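# Put the green stick into the open drawer

## Task

Set the green stick down inside the drawer that is pulled open. The box, its drawer, the clear tub and the block sitting in the tub must stay roughly where they are. When finished, neither hand may be touching the block, the stick, the box or the drawer.

## Robot and tools

Robot: two arms. left_arm sits on the +y side and carries a left hand. right_arm carries a right hand. The arm names do not match the image sides. Calibrated bases in the scene frame: left_arm at (+0.021, +0.291, 0) m, quat_wxyz (+1.000, 0, 0, -0.020); right_arm at (-0.039, -0.244, 0) m, quat_wxyz (+1.000, 0, 0, -0.026). A camera stand is fixed behind the arms.

Frames. The scene frame has its origin at table height, halfway between the nominal bases, with +z up and +x pointing out over the table. Fixed cameras and the table use this frame. Each arm reports its hand pose, velocities and targets in its own base frame. Offsets are applied along the axes of that arm's current Hand target.

Hand point. This is a point fixed to the palm, 0.15 m out from the wrist face along the fingers. Its +z runs along the straight fingers and its +y points out of the palm. On the right hand +x points away from the thumb; on the left hand +x points toward the thumb. Straight fingers reach 0.06-0.07 m past the point and lie 0.06 m behind it along -y. A wrist bracket on the little-finger side can strike objects.

The row. Every row has 28 numbers, each in [-1, 1], covering both arms even when only one moves. The order is: left dx, dy, dz, rx, ry, rz, then left little, ring, middle, index, thumb_bend, thumb_turn, force_limit, speed, then the same 14 for the right arm.
- The pose numbers are an offset, not an absolute pose. They are measured from that arm's Hand target as it stood when the action or move began, along that target's axes. 1.0 equals 0.6 m or 180 degrees. rx, ry, rz form a single rotation vector. Every row of one action counts from that same start, so sending the same offset again moves the arm further. Six zeros re-request the current Hand target.
- The hand numbers are absolute targets, not offsets. For the fingers and thumb_bend, +1 is straight/open and -1 is curled/closed. For thumb_turn, +1 puts the thumb beside the palm and -1 puts it opposite the fingers.
- force_limit sets the stall force linearly: -1 is about 0 N and +1 is 10 N (15 N for the two thumb motors).
- speed rises linearly from almost zero at -1 to full speed at +0.48, and stays full above that. Full speed moves a finger through its whole travel in 0.49 s. For a soft grip, close at -0.94 or slower.
- There is no value that means "leave the hand alone". To hold a hand as it is, repeat the eight hand numbers from the last row actually run for that hand. If no row has run for it yet, send its hand_measured six values plus its hand_force_limit and hand_speed.
- A grip works on objects about 0.035-0.065 m thick with the thumb turned in front of the palm. A handle can be as thin as about 0.025 m.

Tools.
- execute_actions(actions, cameras): actions is a list of actions. Each action is up to 15 rows, one row per 1/30 s step. A shorter action keeps its last row for the remaining steps. Images are returned only when actions is empty or cameras names some. cameras takes names, ["all"] or [].
- move(target, speed, blend, blocking, cameras): target is one 28-number row, or a list of up to 15 rows. Every row in the list is an offset from the same starting Hand targets, not from the row before it. The hand moves in a straight line. speed is in m/s, from 0.002 to 4.3, default 0.25; turning is capped at twice that value in rad/s. You can give one speed or one per target. blend, in metres, rounds the corners between waypoints; the default 0 stops at each one. blocking=false returns after about 0.5 s while the move carries on. Every path lasts at least 0.5 s and at most 10 s. A move does not avoid obstacles or the other arm. Finger changes in later targets are applied only when the arm arrives there.
- wait(seconds 0-10, cameras): lets time pass while holding the last commands.
- stop(cameras): brakes a running move to rest. A fast move needs more room to stop.
- zoom_image(camera, region [x0,y0,x1,y1]): a closer view of the newest image from cam_high, cam_low, cam_left_wrist or cam_right_wrist. All four images are 504x504, and the region may be at most 504 px on each side.
- show_instructions(): shows the reference images.
- finished_scene(scene=1): ends the scene for good.

Reading results. end_effector_position (m) and end_effector_quat_wxyz are in the arm's base frame. "Hand target" is the pose you last commanded after clipping, and the next offsets count from it. The arm often comes to rest 1-3 cm short of that target, sometimes 5 cm, usually low. This gap alone does not mean it touched something. Sending another command, even all zeros, asks for the target again. If the arm still falls short, send the missing distance as an offset.

The hand lists follow the motor order. hand_measured is each motor's position. hand_stopped_by is one of moving, target, force, stalled or fault. hand_load_n is the fingertip force, positive when something pushes the finger open. If the load drops to near 0, the grip has probably been lost.

The move: line reports how a move ended (done, off_target, moving, held, fault) and which limits acted. limits=paced means the pose was clipped; limits=held means a check withheld steps. Neither done nor off_target tells you whether the hand is touching anything. Joint torques include the arm's own weight.

Cautions.
- Orientation commands are clipped to within 40 degrees of the current orientation, and even small turns can swing the hand point.
- Do not route paths close to an arm's own base; go around it.
- Faster moves and targets set deeper past contact press harder. To end a push, command a target back beyond the hand's current position.
- Never let the two hands bump or squeeze each other.
- Do not drop items, let go of moving ones, slam, or strike fixed or heavy things.
- Do not let anything fall off the table or stay resting off it.
- Avoid overloading fingers.
- Holding loads or stretched poses heats the motors. MOTOR HOT appears at 85 °C, and at 100 °C the arm goes limp for 30-60 s or longer.
- A loose object may occasionally be nudged by an outside push.

Each tool is called as a command line: name --argument value for each argument, lists and objects as JSON in quotes; but a table of rows of numbers goes row by row, as --pt "numbers of a row", without its own name.

Reference images:

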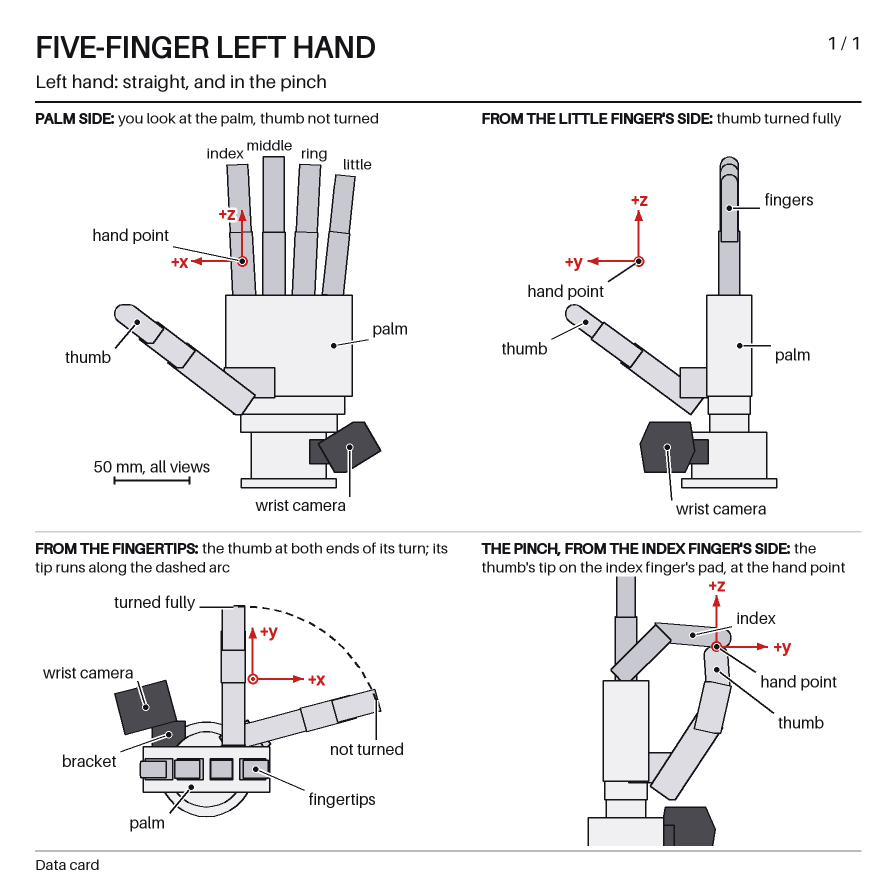

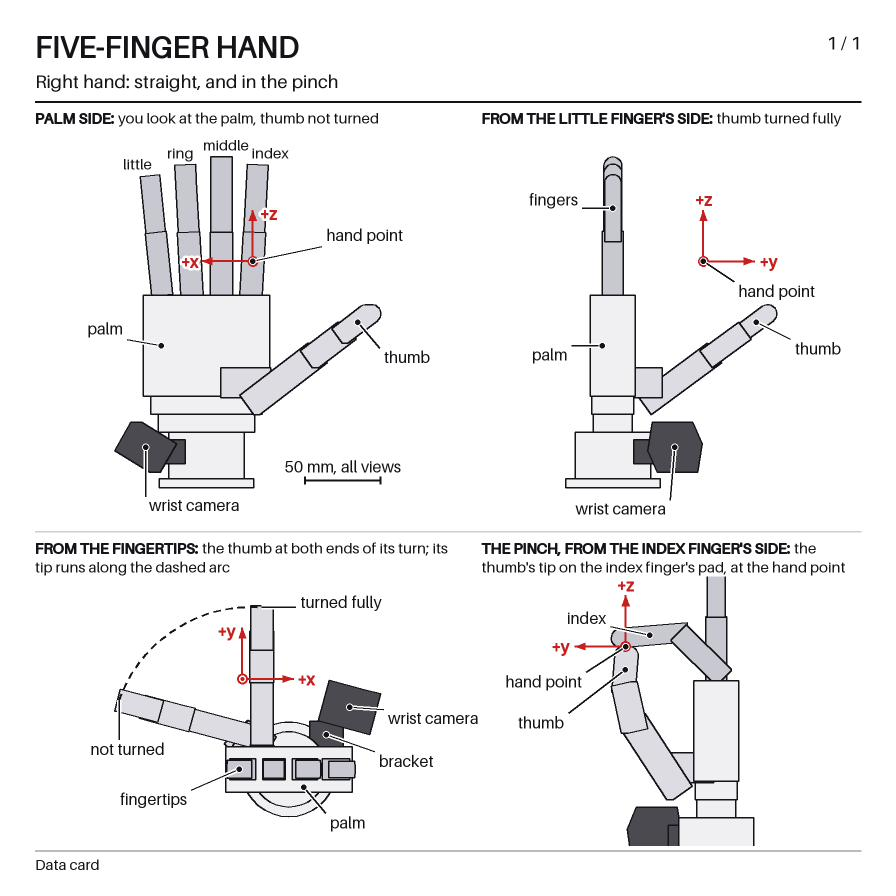

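## Session

execute_actions --actions '[]'

Scene clock: 0.00 s.
left_arm: end_effector_position=(+0.3792, +0.0518, +0.1118) hand_measured=(+1.000, +1.000, +1.000, +1.000, +1.000, +1.000) hand_load_n=(+0.0, +0.0, +0.0, +0.0, +0.0, +0.0) hand_stopped_by=(target, target, target, target, target, target) hand_force_limit=0.00 hand_speed=-0.80 end_effector_quat_wxyz=(+0.102, -0.196, +0.908, -0.357) | right_arm: end_effector_position=(+0.4867, -0.0361, +0.1885) hand_measured=(+1.000, +1.000, +1.000, +1.000, +1.000, +1.000) hand_load_n=(+0.0, +0.0, +0.0, +0.0, +0.0, +0.0) hand_stopped_by=(target, target, target, target, target, target) hand_force_limit=0.00 hand_speed=-0.80 end_effector_quat_wxyz=(+0.356, +0.618, -0.390, +0.583)
Joint positions: left_arm=[0.378 1.408 1.015 -1.071 0.754 1.481] | right_arm=[0.343 1.641 0.985 0.131 1.436 -1.034]
Joint velocities: within noise
Joint torques (N m): no reading
Motor temperatures (°C): left_arm=[28 27 26 22 23 24] | right_arm=[25 23 21 29 24 20]
Heat: left arm: hottest waist 28 °C; right arm: hottest wrist pitch 29 °C.
Hand target: left_arm +0.3869, +0.0548, +0.1187; +0.111, -0.192, +0.908, -0.355 | right_arm +0.4923, -0.0340, +0.1915; +0.352, +0.615, -0.393, +0.586

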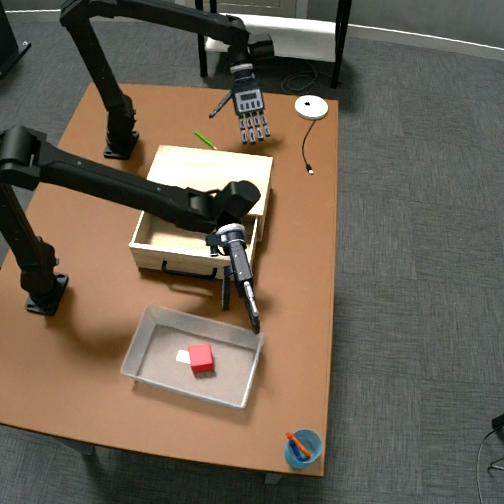

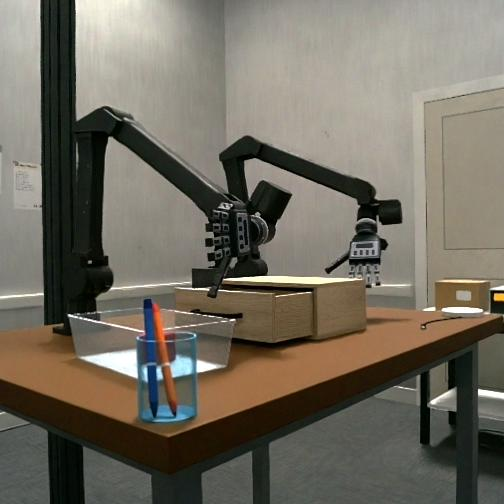

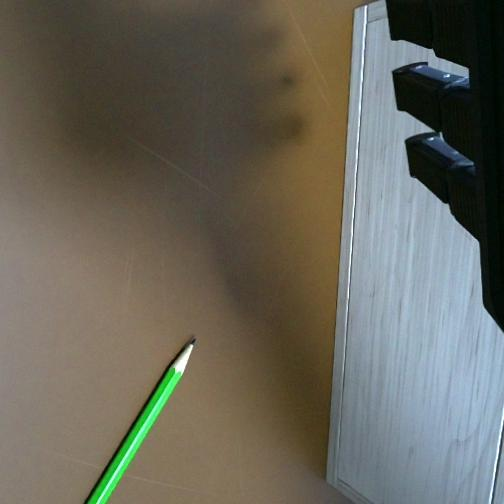

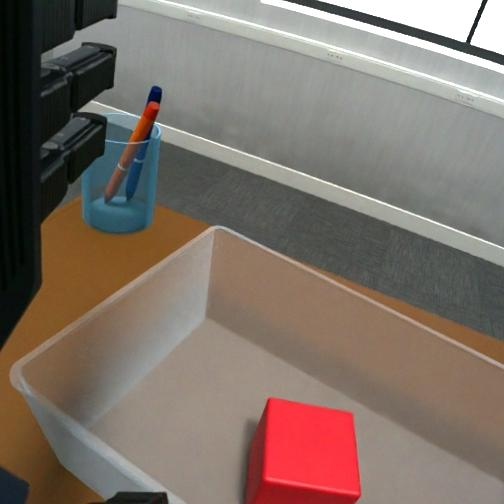

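zoom_image --camera "cam_high" --region '[90, 60, 350, 320]'

zoom_image --camera "cam_low" --region '[130, 180, 430, 400]'

Scaled by 1.938.

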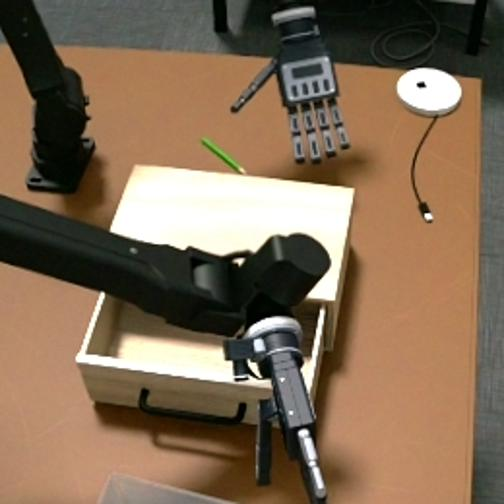

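Scaled by 1.680.

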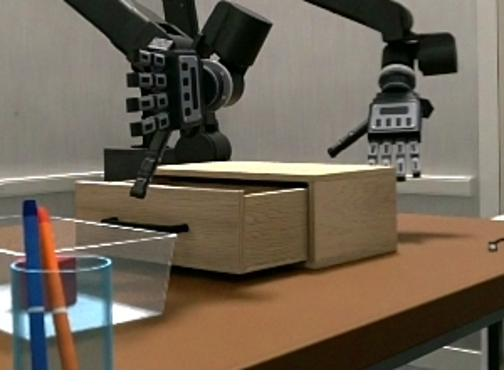

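zoom_image --camera "cam_left_wrist" --region '[40, 304, 240, 504]'

zoom_image --camera "cam_high" --region '[160, 90, 290, 220]'

Scaled by 2.520.

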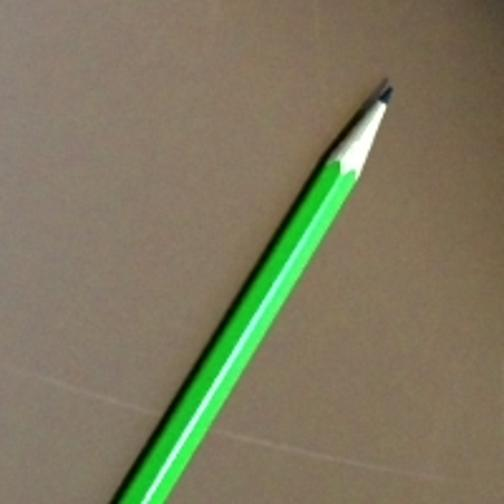

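Scaled by 3.877.

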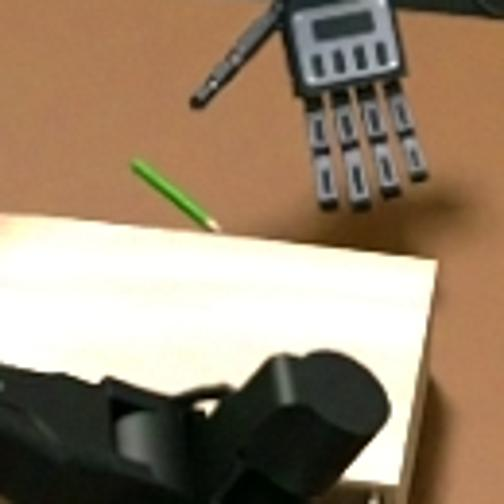

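zoom_image --camera "cam_left_wrist" --region '[254, 0, 504, 250]'

zoom_image --camera "cam_left_wrist" --region '[254, 254, 504, 504]'

Scaled by 2.016.

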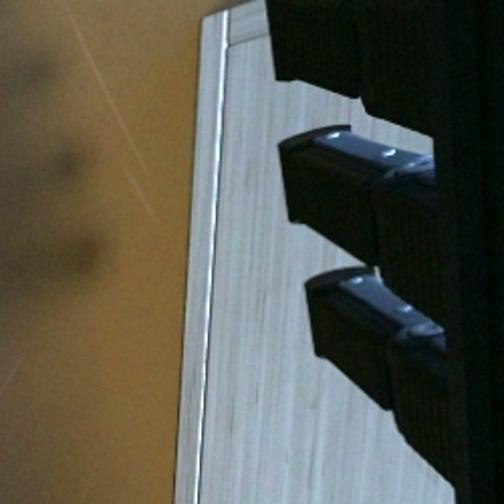

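Scaled by 2.016.

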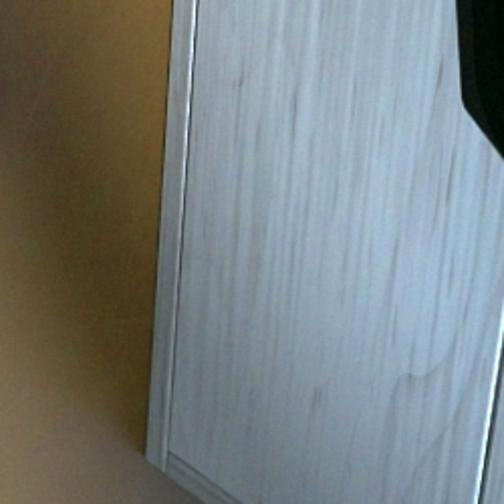

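move --target '[0,0,0,0,0,0,-1,-1,0,0,0.2,-1,-0.6,0.0,0.11,0.258,0.33,0,0,0,1,1,1,1,1,1,0,-0.8]' --cameras '["all"]'

Scene clock: 239.97 s.
left_arm: end_effector_position=(+0.3792, +0.0518, +0.1118) hand_measured=(-1.000, -1.000, +0.000, +0.000, +0.200, -1.000) hand_load_n=(+0.0, +0.0, +0.0, +0.0, +0.0, +0.0) hand_stopped_by=(target, target, target, target, target, target) hand_force_limit=-0.60 hand_speed=0.00 end_effector_quat_wxyz=(+0.102, -0.196, +0.908, -0.357) | right_arm: end_effector_position=(+0.4416, -0.2882, +0.2394) hand_measured=(+1.000, +1.000, +1.000, +1.000, +1.000, +1.000) hand_load_n=(+0.0, +0.0, +0.0, +0.0, +0.5, +0.0) hand_stopped_by=(target, target, target, target, target, target) hand_force_limit=0.00 hand_speed=-0.80 end_effector_quat_wxyz=(+0.354, +0.616, -0.397, +0.581)
Joint positions: left_arm=[0.378 1.408 1.015 -1.071 0.754 1.481] | right_arm=[-0.214 1.429 0.816 0.491 0.902 -1.45]
Joint torques (N m): left_arm=[-0.03 -11.22 9.31 0.43 0.66 0.1] | right_arm=[1.32 -12.75 6.65 2.74 0.03 -0.09]
Motor temperatures (°C): left_arm=[27 28 31 22 23 23] | right_arm=[24 27 30 28 24 20]
Heat: left arm: hottest elbow 31 °C; right arm: hottest elbow 30 °C.
Hand target: left_arm +0.3869, +0.0549, +0.1187; +0.111, -0.192, +0.908, -0.355 | right_arm +0.4417, -0.2844, +0.2399; +0.352, +0.615, -0.394, +0.586
Off the commanded pose: left_arm 0.011 m, 1 deg | right_arm 0.004 m, 1 deg.
move: off_target (left_arm)

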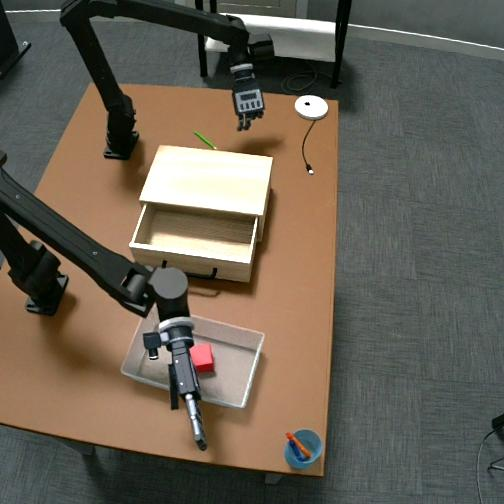

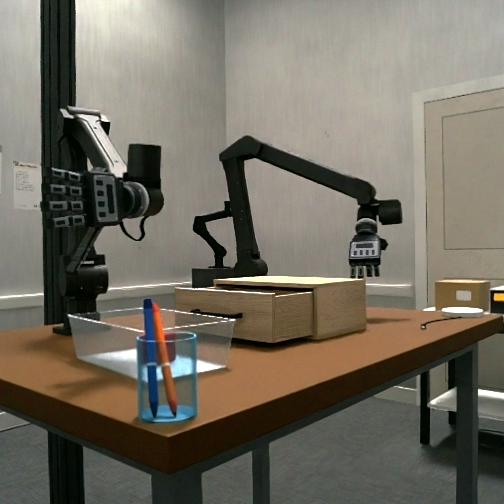

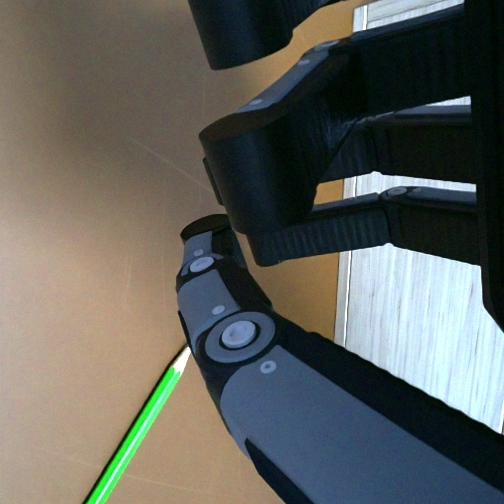

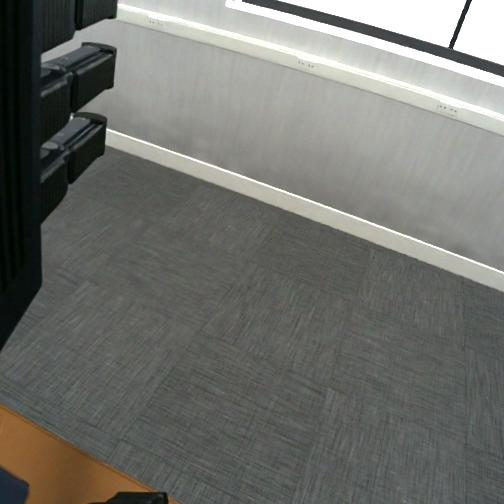

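zoom_image --camera "cam_left_wrist" --region '[130, 80, 380, 330]'

zoom_image --camera "cam_high" --region '[90, 80, 340, 330]'

Scaled by 2.016.

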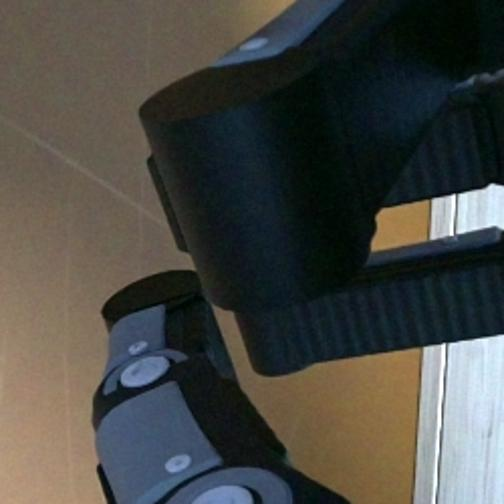

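Scaled by 2.016.

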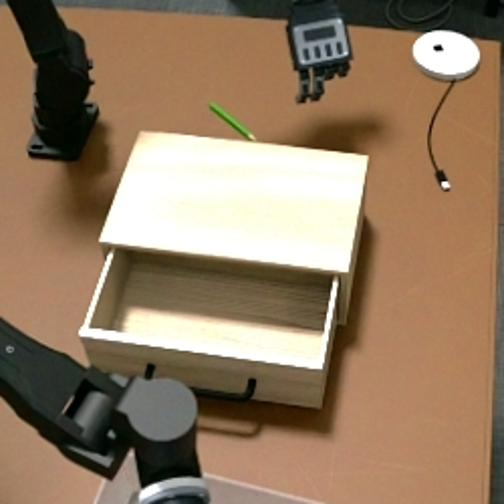

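move --target '[0.2145,-0.0227,0.002,0.0935,0.0802,0.0367,0,0,0,0,0.2,1,-0.6,0.0,0,0,0,0,0,0,1,1,1,1,1,1,0,-0.8]' --speed 0.12 --cameras '["cam_high","cam_left_wrist"]'

Scene clock: 373.07 s.
left_arm: end_effector_position=(+0.2745, -0.0130, +0.1145) hand_measured=(+0.000, +0.000, +0.000, +0.000, +0.200, +1.000) hand_load_n=(+0.0, +0.0, +0.0, +0.0, +0.0, +0.0) hand_stopped_by=(target, target, target, target, target, target) hand_force_limit=-0.60 hand_speed=0.00 end_effector_quat_wxyz=(+0.035, -0.077, +0.863, -0.498) | right_arm: end_effector_position=(+0.4416, -0.2882, +0.2394) hand_measured=(+1.000, +1.000, +1.000, +1.000, +1.000, +1.000) hand_load_n=(+0.0, +0.0, +0.0, +0.0, +0.0, +0.0) hand_stopped_by=(target, target, target, target, target, target) hand_force_limit=0.00 hand_speed=-0.80 end_effector_quat_wxyz=(+0.354, +0.616, -0.397, +0.580)
Joint positions: left_arm=[0.426 1.358 0.854 -1.495 0.988 2.051] | right_arm=[-0.214 1.429 0.816 0.491 0.902 -1.451]
Joint torques (N m): left_arm=[1.14 -10.4 6.63 -0.66 0.89 0.22] | right_arm=[1.38 -12.92 6.68 2.74 0.02 -0.07]
Heat: left arm: hottest elbow 31 °C; right arm: hottest elbow 28 °C.
Hand target: left_arm +0.2749, -0.0101, +0.1188; +0.044, -0.076, +0.863, -0.498 | right_arm +0.4417, -0.2844, +0.2399; +0.352, +0.615, -0.393, +0.586
Off the commanded pose: left_arm 0.005 m, 1 deg | right_arm 0.004 m, 1 deg.
move: done
Images, in order (width x height): cam_high 504x504, cam_left_wrist 504x504.

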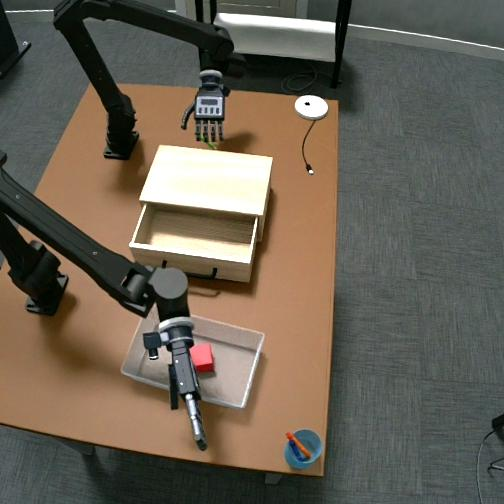

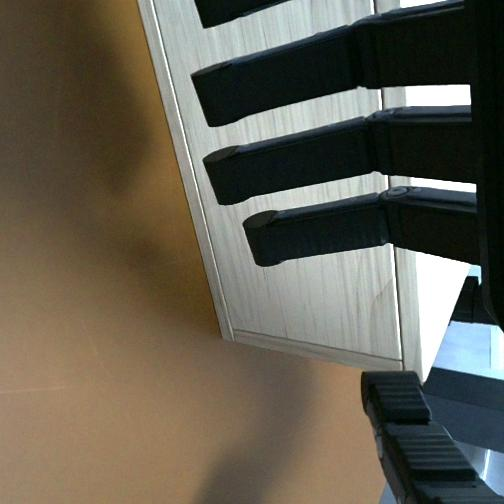

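zoom_image --camera "cam_high" --region '[140, 60, 300, 220]'

zoom_image --camera "cam_left_wrist" --region '[0, 180, 320, 500]'

Scaled by 3.150.

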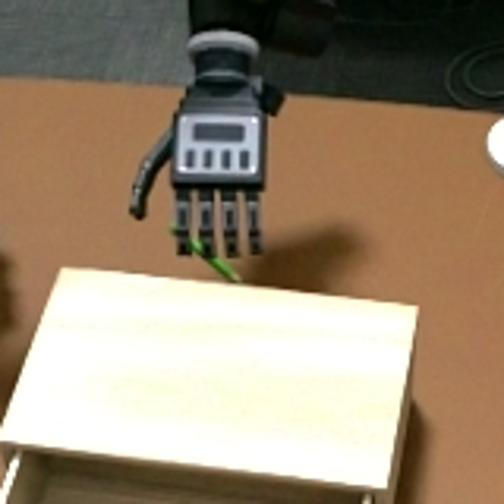

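Scaled by 1.575.

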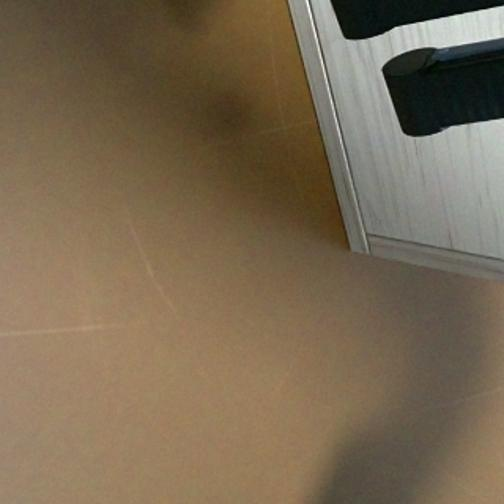

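move --target '[0.0188,0.0186,-0.0322,0,0,0,0,0,0,0,0.2,1,-0.6,0.0,0,0,0,0,0,0,1,1,1,1,1,1,0,-0.8]' --speed 0.12 --cameras '["cam_high","cam_left_wrist"]'

Scene clock: 456.73 s.
left_arm: end_effector_position=(+0.2617, +0.0073, +0.1154) hand_measured=(+0.000, +0.000, +0.000, +0.000, +0.200, +1.000) hand_load_n=(+0.0, +0.0, +0.0, +0.0, +0.0, +0.0) hand_stopped_by=(target, target, target, target, target, target) hand_force_limit=-0.60 hand_speed=0.00 end_effector_quat_wxyz=(+0.039, -0.097, +0.870, -0.482) | right_arm: end_effector_position=(+0.4416, -0.2882, +0.2394) hand_measured=(+1.000, +1.000, +1.000, +1.000, +1.000, +1.000) hand_load_n=(-0.5, +0.0, +0.0, +0.0, +0.0, +0.0) hand_stopped_by=(target, target, target, target, target, target) hand_force_limit=0.00 hand_speed=-0.80 end_effector_quat_wxyz=(+0.354, +0.616, -0.397, +0.580)
Joint positions: left_arm=[0.494 1.333 0.846 -1.525 0.941 2.068] | right_arm=[-0.214 1.429 0.816 0.491 0.902 -1.451]
Joint torques (N m): left_arm=[0.73 -9.64 6.46 -0.79 0.65 0.19] | right_arm=[1.38 -12.69 6.68 2.73 0.02 -0.06]
Heat: left arm: hottest elbow 30 °C; right arm: hottest elbow 28 °C.
Hand target: left_arm +0.2600, +0.0099, +0.1188; +0.044, -0.076, +0.863, -0.498 | right_arm +0.4417, -0.2844, +0.2399; +0.352, +0.615, -0.393, +0.586
Off the commanded pose: left_arm 0.005 m, 3 deg | right_arm 0.004 m, 1 deg.
joint sent to its limit (left arm) — joint 6 (wrist roll), upper limit. The joint targets are off in orientation, not in position.
move: off_target (left_arm)
Images, in order (width x height): cam_high 504x504, cam_left_wrist 504x504.

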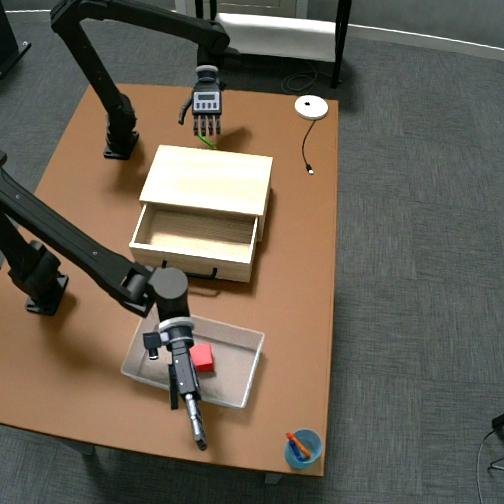

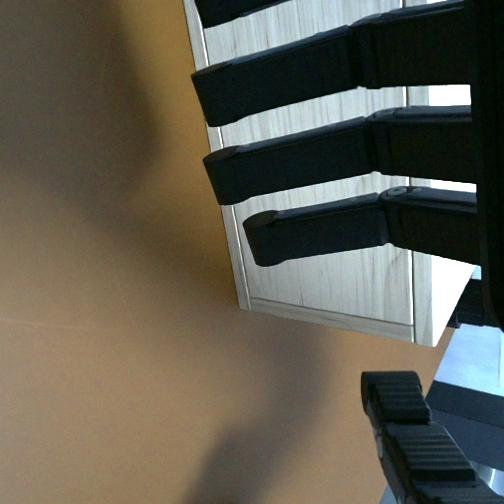

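zoom_image --camera "cam_left_wrist" --region '[0, 60, 260, 320]'

zoom_image --camera "cam_high" --region '[160, 90, 260, 190]'

zoom_image --camera "cam_high" --region '[60, 60, 300, 300]'

Scaled by 1.938.

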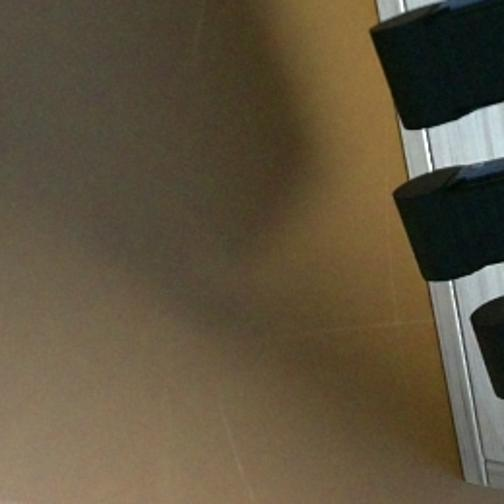

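Scaled by 5.040.

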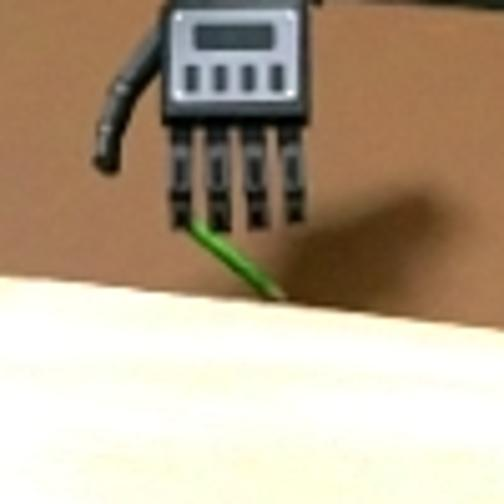

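Scaled by 2.100.

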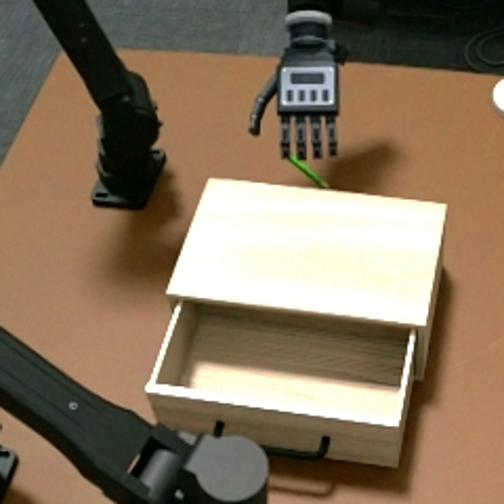

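move --target '[-0.0174,0.0493,-0.0853,0,-0.024,-0.0139,0,0,0,0,0.2,1,-0.6,0.0,0,0,0,0,0,0,1,1,1,1,1,1,0,-0.8]' --speed 0.12 --cameras '["cam_high","cam_left_wrist"]'

Scene clock: 513.20 s.
left_arm: end_effector_position=(+0.2522, +0.0608, +0.1143) hand_measured=(+0.000, +0.000, +0.000, +0.000, +0.200, +1.000) hand_load_n=(+0.0, +0.0, +0.0, +0.0, +0.0, -0.5) hand_stopped_by=(target, target, target, target, target, target) hand_force_limit=-0.60 hand_speed=0.00 end_effector_quat_wxyz=(+0.058, -0.164, +0.873, -0.455) | right_arm: end_effector_position=(+0.4416, -0.2882, +0.2394) hand_measured=(+1.000, +1.000, +1.000, +1.000, +1.000, +1.000) hand_load_n=(+0.0, +0.0, +0.0, +0.0, +0.0, +0.0) hand_stopped_by=(target, target, target, target, target, target) hand_force_limit=0.00 hand_speed=-0.80 end_effector_quat_wxyz=(+0.354, +0.616, -0.397, +0.580)
Joint positions: left_arm=[0.658 1.345 0.872 -1.544 0.874 2.068] | right_arm=[-0.214 1.429 0.816 0.491 0.902 -1.451]
Joint torques (N m): left_arm=[0.09 -7.47 9.29 -0.69 0.63 0.19] | right_arm=[1.38 -12.98 6.69 2.81 0.03 -0.07]
Heat: left arm: hottest elbow 28 °C; right arm: hottest elbow 28 °C.
Hand target: left_arm +0.2600, +0.0700, +0.1189; +0.065, -0.113, +0.859, -0.495 | right_arm +0.4417, -0.2844, +0.2399; +0.352, +0.615, -0.393, +0.586
Off the commanded pose: left_arm 0.013 m, 8 deg | right_arm 0.004 m, 1 deg.
joint sent to its limit (left arm) — joint 6 (wrist roll), upper limit. The joint targets are off in orientation, not in position.
move: off_target (left_arm)
Images, in order (width x height): cam_high 504x504, cam_left_wrist 504x504.

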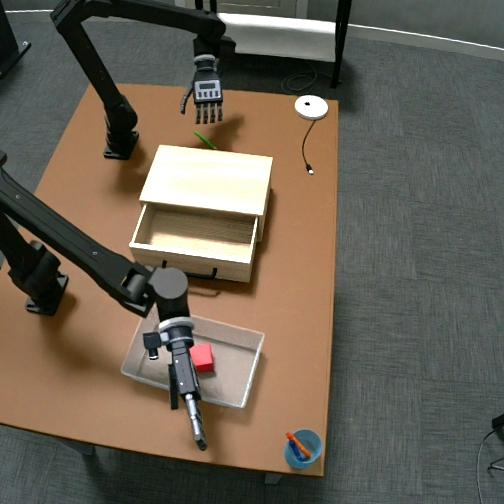

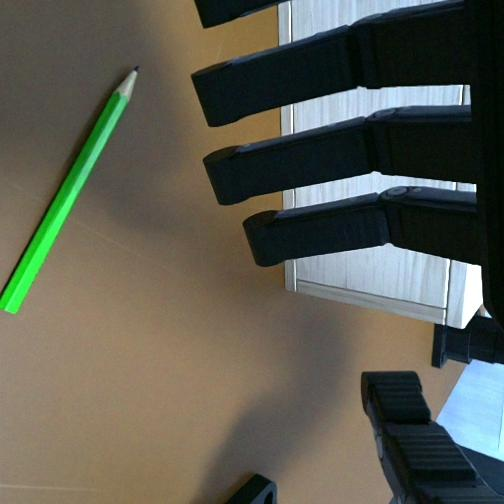

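move --pt "0.0445 -0.0555 0.0957 -0.0161 -0.0237 -0.0145 0 0 0 0 0.2 1 -0.6 0.0 0 0 0 0 0 0 1 1 1 1 1 1 0 -0.8" --pt "0.0445 0.0295 0.145 -0.0161 -0.0237 -0.0145 0 0 0 0 0.2 1 -0.6 0.0 0 0 0 0 0 0 1 1 1 1 1 1 0 -0.8" --speed 0.12 --cameras '["cam_high","cam_left_wrist"]'

Scene clock: 568.67 s.
left_arm: end_effector_position=(+0.2499, +0.0002, +0.0610) hand_measured=(+0.000, +0.000, +0.000, +0.000, +0.200, +1.000) hand_load_n=(+0.0, +0.0, +0.0, +0.0, +0.0, +0.0) hand_stopped_by=(target, target, target, target, target, target) hand_force_limit=-0.60 hand_speed=0.00 end_effector_quat_wxyz=(+0.087, -0.152, +0.865, -0.470) | right_arm: end_effector_position=(+0.4416, -0.2882, +0.2394) hand_measured=(+1.000, +1.000, +1.000, +1.000, +1.000, +1.000) hand_load_n=(+0.0, +0.0, +0.0, +0.0, +0.0, +0.0) hand_stopped_by=(target, target, target, target, target, target) hand_force_limit=0.00 hand_speed=-0.80 end_effector_quat_wxyz=(+0.354, +0.616, -0.397, +0.580)
Joint positions: left_arm=[0.52 1.275 0.65 -1.192 0.975 1.874] | right_arm=[-0.214 1.429 0.816 0.491 0.902 -1.451]
Joint torques (N m): left_arm=[-0.09 -6.65 6.42 0.1 0.88 -0.07] | right_arm=[1.44 -12.81 6.76 2.66 0.03 -0.08]
Heat: left arm: hottest elbow 30 °C; right arm: hottest elbow 28 °C.
Hand target: left_arm +0.2514, -0.0011, +0.0599; +0.083, -0.153, +0.865, -0.470 | right_arm +0.4417, -0.2844, +0.2399; +0.352, +0.615, -0.393, +0.586
Off the commanded pose: left_arm 0.002 m, 0 deg | right_arm 0.004 m, 1 deg.
move: done
Images, in order (width x height): cam_high 504x504, cam_left_wrist 504x504.

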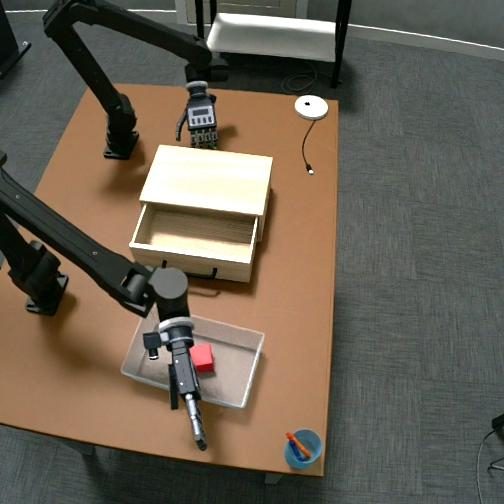

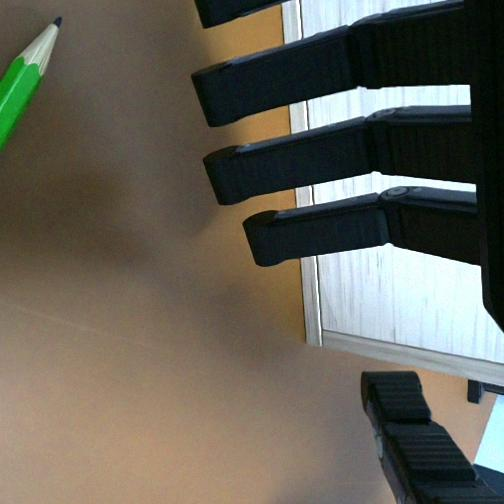

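move --target '[0,0.0489,0.0318,0,0,0,0,0,0,0,0.2,1,-0.6,0.0,0,0,0,0,0,0,1,1,1,1,1,1,0,-0.8]' --speed 0.06 --cameras '["cam_left_wrist"]'

Scene clock: 575.53 s.
left_arm: end_effector_position=(+0.2527, +0.0006, +0.0312) hand_measured=(+0.000, +0.000, +0.000, +0.000, +0.200, +1.000) hand_load_n=(+0.0, +0.0, -2.5, +0.0, +0.5, -0.5) hand_stopped_by=(target, target, target, target, target, target) hand_force_limit=-0.60 hand_speed=0.00 end_effector_quat_wxyz=(+0.091, -0.152, +0.864, -0.471) | right_arm: end_effector_position=(+0.4416, -0.2882, +0.2394) hand_measured=(+1.000, +1.000, +1.000, +1.000, +1.000, +1.000) hand_load_n=(+0.0, +0.0, +0.0, +0.0, +0.0, +0.0) hand_stopped_by=(target, target, target, target, target, target) hand_force_limit=0.00 hand_speed=-0.80 end_effector_quat_wxyz=(+0.354, +0.616, -0.397, +0.580)
Joint positions: left_arm=[0.52 1.343 0.61 -1.072 0.981 1.868] | right_arm=[-0.214 1.429 0.816 0.491 0.902 -1.451]
Joint torques (N m): left_arm=[-0.97 -5.77 5.19 0.44 0.63 0.03] | right_arm=[1.67 -12.81 6.72 2.74 0.01 -0.08]
Heat: left arm: hottest elbow 30 °C; right arm: hottest elbow 28 °C.
Hand target: left_arm +0.2515, -0.0012, +0.0250; +0.083, -0.153, +0.865, -0.470 | right_arm +0.4417, -0.2844, +0.2399; +0.352, +0.615, -0.393, +0.586
Off the commanded pose: left_arm 0.007 m, 1 deg | right_arm 0.004 m, 1 deg.
move: done
Images, in order (width x height): cam_left_wrist 504x504.

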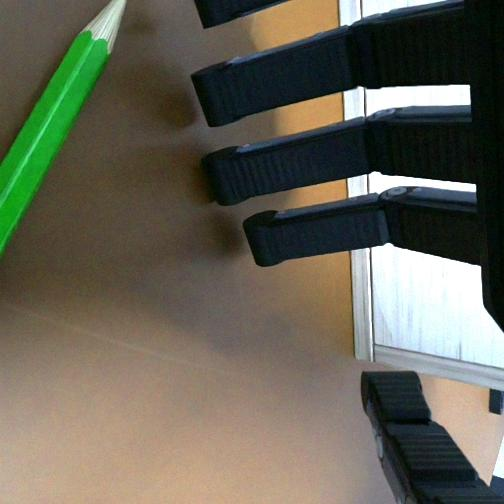

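move --pt "0 -0.0168 -0.0109 0 0 0 0 0 -0.12 0 0.2 1 -0.6 0.0 0 0 0 0 0 0 1 1 1 1 1 1 0 -0.8" --pt "0 0.0014 0.001 0 0 0 0 0 -0.12 0 0.2 1 -0.6 0.0 0 0 0 0 0 0 1 1 1 1 1 1 0 -0.8" --speed 0.06 --cameras '["cam_left_wrist"]'

Scene clock: 591.03 s.
left_arm: end_effector_position=(+0.2532, +0.0014, +0.0293) hand_measured=(+0.000, +0.000, -0.120, +0.000, +0.200, +1.000) hand_load_n=(+0.5, +0.0, -1.0, +0.0, +0.0, +0.0) hand_stopped_by=(target, target, target, target, target, target) hand_force_limit=-0.60 hand_speed=0.00 end_effector_quat_wxyz=(+0.092, -0.151, +0.865, -0.469) | right_arm: end_effector_position=(+0.4416, -0.2882, +0.2394) hand_measured=(+1.000, +1.000, +1.000, +1.000, +1.000, +1.000) hand_load_n=(+0.0, +0.0, +0.0, +0.0, +0.0, +0.0) hand_stopped_by=(target, target, target, target, target, target) hand_force_limit=0.00 hand_speed=-0.80 end_effector_quat_wxyz=(+0.354, +0.616, -0.397, +0.580)
Joint positions: left_arm=[0.52 1.347 0.609 -1.063 0.979 1.867] | right_arm=[-0.214 1.429 0.816 0.491 0.902 -1.451]
Joint torques (N m): left_arm=[-0.85 -5.71 5.26 0.17 0.73 0.04] | right_arm=[1.55 -12.75 6.74 2.77 0.03 -0.07]
Heat: left arm: hottest elbow 29 °C; right arm: hottest elbow 28 °C.
Hand target: left_arm +0.2515, -0.0013, +0.0240; +0.083, -0.153, +0.865, -0.470 | right_arm +0.4417, -0.2844, +0.2399; +0.352, +0.615, -0.393, +0.586
Off the commanded pose: left_arm 0.006 m, 1 deg | right_arm 0.004 m, 1 deg.
move: done
Images, in order (width x height): cam_left_wrist 504x504.

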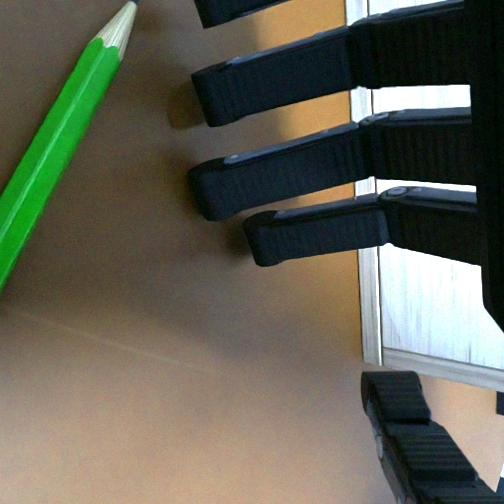

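move --target '[0,0.0140,0.0091,0,0,0,0,0,-0.12,0,0.2,1,-0.6,0.0,0,0,0,0,0,0,1,1,1,1,1,1,0,-0.8]' --speed 0.06 --cameras '["cam_left_wrist"]'

Scene clock: 595.10 s.
left_arm: end_effector_position=(+0.2545, +0.0009, +0.0281) hand_measured=(+0.000, +0.000, -0.120, +0.000, +0.200, +1.000) hand_load_n=(+0.0, +0.0, -9.0, +0.0, +0.0, +0.0) hand_stopped_by=(target, target, target, target, target, target) hand_force_limit=-0.60 hand_speed=0.00 end_effector_quat_wxyz=(+0.093, -0.156, +0.863, -0.471) | right_arm: end_effector_position=(+0.4416, -0.2882, +0.2394) hand_measured=(+1.000, +1.000, +1.000, +1.000, +1.000, +1.000) hand_load_n=(+0.0, +0.0, +0.0, +0.0, +0.0, +0.0) hand_stopped_by=(target, target, target, target, target, target) hand_force_limit=0.00 hand_speed=-0.80 end_effector_quat_wxyz=(+0.354, +0.616, -0.397, +0.580)
Joint positions: left_arm=[0.52 1.351 0.606 -1.05 0.985 1.854] | right_arm=[-0.214 1.429 0.816 0.491 0.902 -1.451]
Joint torques (N m): left_arm=[-1.14 -4.6 4.59 0.83 0.41 0.17] | right_arm=[1.26 -12.86 6.67 2.76 0.05 -0.1]
Heat: left arm: hottest elbow 29 °C; right arm: hottest elbow 28 °C.
Hand target: left_arm +0.2515, -0.0013, +0.0139; +0.083, -0.153, +0.865, -0.470 | right_arm +0.4417, -0.2844, +0.2399; +0.352, +0.615, -0.393, +0.586
Off the commanded pose: left_arm 0.015 m, 1 deg | right_arm 0.004 m, 1 deg.
move: off_target (left_arm)
Images, in order (width x height): cam_left_wrist 504x504.

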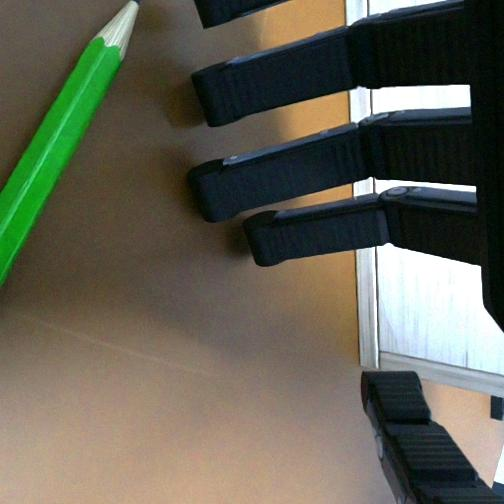

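move --pt "0 -0.0280 -0.0182 0 0 0 0 0 -0.12 0 0.2 1 -0.6 0.0 0 0 0 0 0 0 1 1 1 1 1 1 0 -0.8" --pt "0 -0.0280 -0.0182 0 0 0 0 0 -0.35 0 0.2 1 -0.6 0.0 0 0 0 0 0 0 1 1 1 1 1 1 0 -0.8" --pt "0 -0.014 -0.0091 0 0 0 0 0 -0.35 0 0.2 1 -0.6 0.0 0 0 0 0 0 0 1 1 1 1 1 1 0 -0.8" --speed 0.06 --cameras '["cam_left_wrist"]'

Scene clock: 611.17 s.
left_arm: end_effector_position=(+0.2519, +0.0006, +0.0282) hand_measured=(+0.000, +0.000, -0.350, +0.000, +0.200, +1.000) hand_load_n=(+0.0, +0.0, +0.0, +0.0, +0.0, +0.0) hand_stopped_by=(target, target, target, target, target, target) hand_force_limit=-0.60 hand_speed=0.00 end_effector_quat_wxyz=(+0.088, -0.157, +0.864, -0.470) | right_arm: end_effector_position=(+0.4416, -0.2882, +0.2394) hand_measured=(+1.000, +1.000, +1.000, +1.000, +1.000, +1.000) hand_load_n=(+0.0, +0.0, +0.0, +0.0, +0.0, +0.0) hand_stopped_by=(target, target, target, target, target, target) hand_force_limit=0.00 hand_speed=-0.80 end_effector_quat_wxyz=(+0.354, +0.616, -0.397, +0.580)
Joint positions: left_arm=[0.52 1.35 0.606 -1.061 0.978 1.856] | right_arm=[-0.214 1.429 0.816 0.491 0.902 -1.451]
Joint torques (N m): left_arm=[-0.85 -6.48 5.41 0.08 0.72 0.17] | right_arm=[1.67 -12.92 6.65 2.82 0.03 -0.08]
Heat: left arm: hottest elbow 29 °C; right arm: hottest elbow 28 °C.
Hand target: left_arm +0.2514, -0.0013, +0.0239; +0.083, -0.153, +0.865, -0.470 | right_arm +0.4417, -0.2844, +0.2399; +0.352, +0.615, -0.393, +0.586
Off the commanded pose: left_arm 0.005 m, 1 deg | right_arm 0.004 m, 1 deg.
move: done
Images, in order (width x height): cam_left_wrist 504x504.

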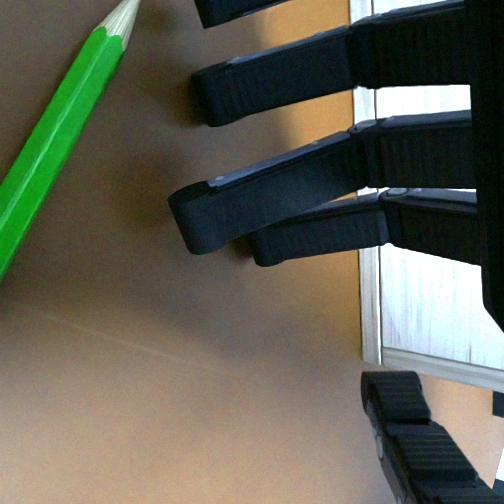

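move --target '[0,0.0126,0.0082,0,0,0,0,0,-0.35,0,0.2,1,-0.6,0.0,0,0,0,0,0,0,1,1,1,1,1,1,0,-0.8]' --speed 0.05 --cameras '["cam_left_wrist"]'

Scene clock: 614.80 s.
left_arm: end_effector_position=(+0.2537, +0.0012, +0.0263) hand_measured=(+0.000, +0.000, -0.350, +0.000, +0.200, +1.000) hand_load_n=(+0.0, -3.5, +0.0, -2.5, +0.0, +0.0) hand_stopped_by=(target, target, target, target, target, target) hand_force_limit=-0.60 hand_speed=0.00 end_effector_quat_wxyz=(+0.091, -0.156, +0.864, -0.470) | right_arm: end_effector_position=(+0.4416, -0.2882, +0.2394) hand_measured=(+1.000, +1.000, +1.000, +1.000, +1.000, +1.000) hand_load_n=(+0.0, +0.0, +0.0, +0.0, +0.0, +0.0) hand_stopped_by=(target, target, target, target, target, target) hand_force_limit=0.00 hand_speed=-0.80 end_effector_quat_wxyz=(+0.354, +0.616, -0.397, +0.580)
Joint positions: left_arm=[0.52 1.356 0.605 -1.048 0.981 1.856] | right_arm=[-0.214 1.429 0.816 0.491 0.902 -1.451]
Joint torques (N m): left_arm=[-1.08 -5.19 4.57 0.8 0.61 0.15] | right_arm=[1.49 -13.04 6.74 2.66 0.04 -0.05]
Heat: left arm: hottest elbow 29 °C; right arm: hottest elbow 28 °C.
Hand target: left_arm +0.2514, -0.0013, +0.0149; +0.083, -0.153, +0.865, -0.470 | right_arm +0.4417, -0.2844, +0.2399; +0.352, +0.615, -0.393, +0.586
Off the commanded pose: left_arm 0.012 m, 1 deg | right_arm 0.004 m, 1 deg.
move: off_target (left_arm)
Images, in order (width x height): cam_left_wrist 504x504.

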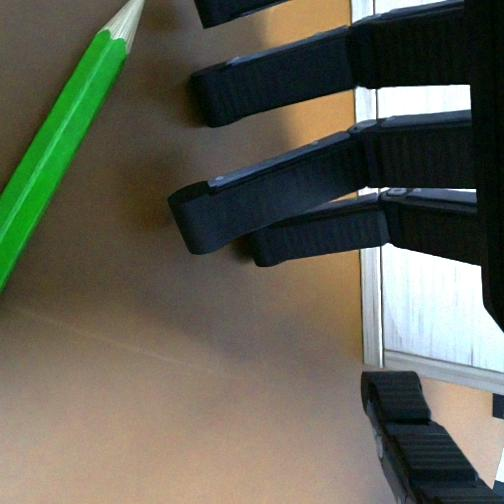

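move --pt "0 -0.0092 -0.006 0 0 0 0 0 -0.35 0 0.2 1 -0.6 0.0 0 0 0 0 0 0 1 1 1 1 1 1 0 -0.8" --pt "-0.0285 0.0335 -0.0717 0 0 0 0 0 -0.35 0 0.2 1 -0.6 0.0 0 0 0 0 0 0 1 1 1 1 1 1 0 -0.8" --speed 0.05 --cameras '["cam_high","cam_left_wrist"]'

Scene clock: 633.03 s.
left_arm: end_effector_position=(+0.2454, +0.0336, +0.0261) hand_measured=(+0.000, +0.000, -0.350, +0.000, +0.200, +1.000) hand_load_n=(+0.0, +3.0, +0.0, +0.0, +0.0, +0.0) hand_stopped_by=(target, target, target, target, target, target) hand_force_limit=-0.60 hand_speed=0.00 end_effector_quat_wxyz=(+0.079, -0.157, +0.861, -0.477) | right_arm: end_effector_position=(+0.4416, -0.2882, +0.2394) hand_measured=(+1.000, +1.000, +1.000, +1.000, +1.000, +1.000) hand_load_n=(+0.0, +0.0, +0.0, +0.0, +0.0, +0.0) hand_stopped_by=(target, target, target, target, target, target) hand_force_limit=0.00 hand_speed=-0.80 end_effector_quat_wxyz=(+0.354, +0.616, -0.397, +0.580)
Joint positions: left_arm=[0.635 1.451 0.675 -1.223 0.946 2.067] | right_arm=[-0.214 1.429 0.816 0.491 0.902 -1.451]
Joint torques (N m): left_arm=[1.73 -6.71 7.16 -0.18 -0.26 0.21] | right_arm=[1.55 -12.57 6.76 2.67 0.03 -0.08]
Heat: left arm: hottest elbow 28 °C; right arm: hottest elbow 28 °C.
Hand target: left_arm +0.2514, +0.0487, +0.0214; +0.083, -0.153, +0.865, -0.470 | right_arm +0.4417, -0.2844, +0.2399; +0.352, +0.615, -0.393, +0.586
Off the commanded pose: left_arm 0.017 m, 1 deg | right_arm 0.004 m, 1 deg.
joint sent to its limit (left arm) — joint 6 (wrist roll), upper limit. The joint targets still meet the commanded pose.
move: off_target (left_arm)
Images, in order (width x height): cam_high 504x504, cam_left_wrist 504x504.

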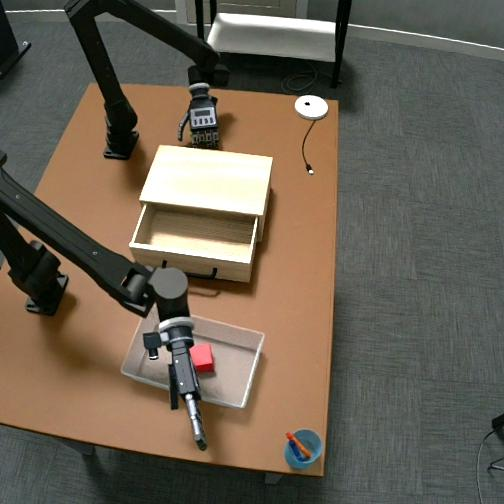

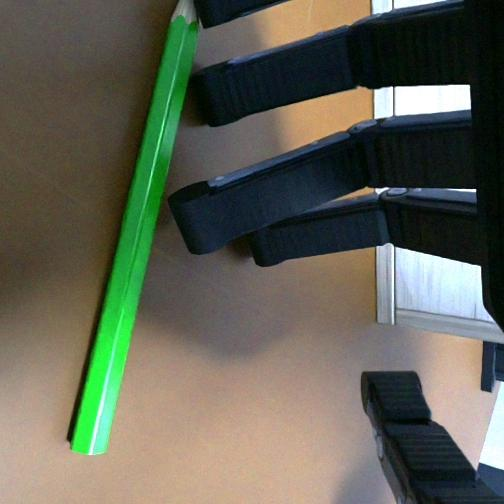

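move --pt "0 0 0 0 -0.0187 -0.0121 -0.2 -0.2 -0.35 -0.2 0.2 1 -0.2 -0.5 0 0 0 0 0 0 1 1 1 1 1 1 0 -0.8" --pt "0 0.0042 0.0027 0 -0.0187 -0.0121 -0.35 -0.35 -0.35 -0.35 0.2 1 -0.2 -0.5 0 0 0 0 0 0 1 1 1 1 1 1 0 -0.8" --speed 0.05 --cameras '["cam_left_wrist"]'

Scene clock: 681.40 s.
left_arm: end_effector_position=(+0.2523, +0.0456, +0.0213) hand_measured=(-0.350, -0.350, -0.350, -0.350, +0.200, +1.000) hand_load_n=(-0.5, +0.0, -0.5, +0.0, +0.0, +0.0) hand_stopped_by=(target, target, target, target, target, target) hand_force_limit=-0.20 hand_speed=-0.50 end_effector_quat_wxyz=(+0.099, -0.175, +0.860, -0.468) | right_arm: end_effector_position=(+0.4416, -0.2882, +0.2394) hand_measured=(+1.000, +1.000, +1.000, +1.000, +1.000, +1.000) hand_load_n=(+0.0, +0.0, +0.5, +0.0, +0.5, +0.0) hand_stopped_by=(target, target, target, target, target, target) hand_force_limit=0.00 hand_speed=-0.80 end_effector_quat_wxyz=(+0.354, +0.616, -0.397, +0.580)
Joint positions: left_arm=[0.663 1.451 0.672 -1.162 0.951 2.024] | right_arm=[-0.214 1.429 0.816 0.491 0.902 -1.451]
Joint torques (N m): left_arm=[0.85 -7.88 5.04 0.03 0.65 0.01] | right_arm=[1.79 -12.86 6.67 2.71 0.04 -0.07]
Heat: left arm: hottest elbow 29 °C; right arm: hottest elbow 29 °C.
Hand target: left_arm +0.2514, +0.0487, +0.0184; +0.099, -0.183, +0.859, -0.467 | right_arm +0.4417, -0.2844, +0.2399; +0.352, +0.615, -0.393, +0.586
Off the commanded pose: left_arm 0.004 m, 1 deg | right_arm 0.004 m, 1 deg.
move: done
Images, in order (width x height): cam_left_wrist 504x504.

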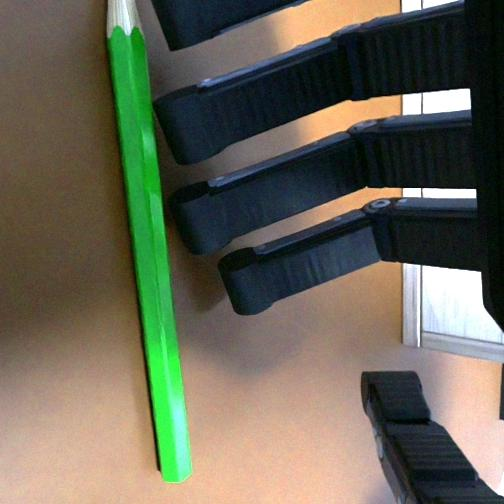

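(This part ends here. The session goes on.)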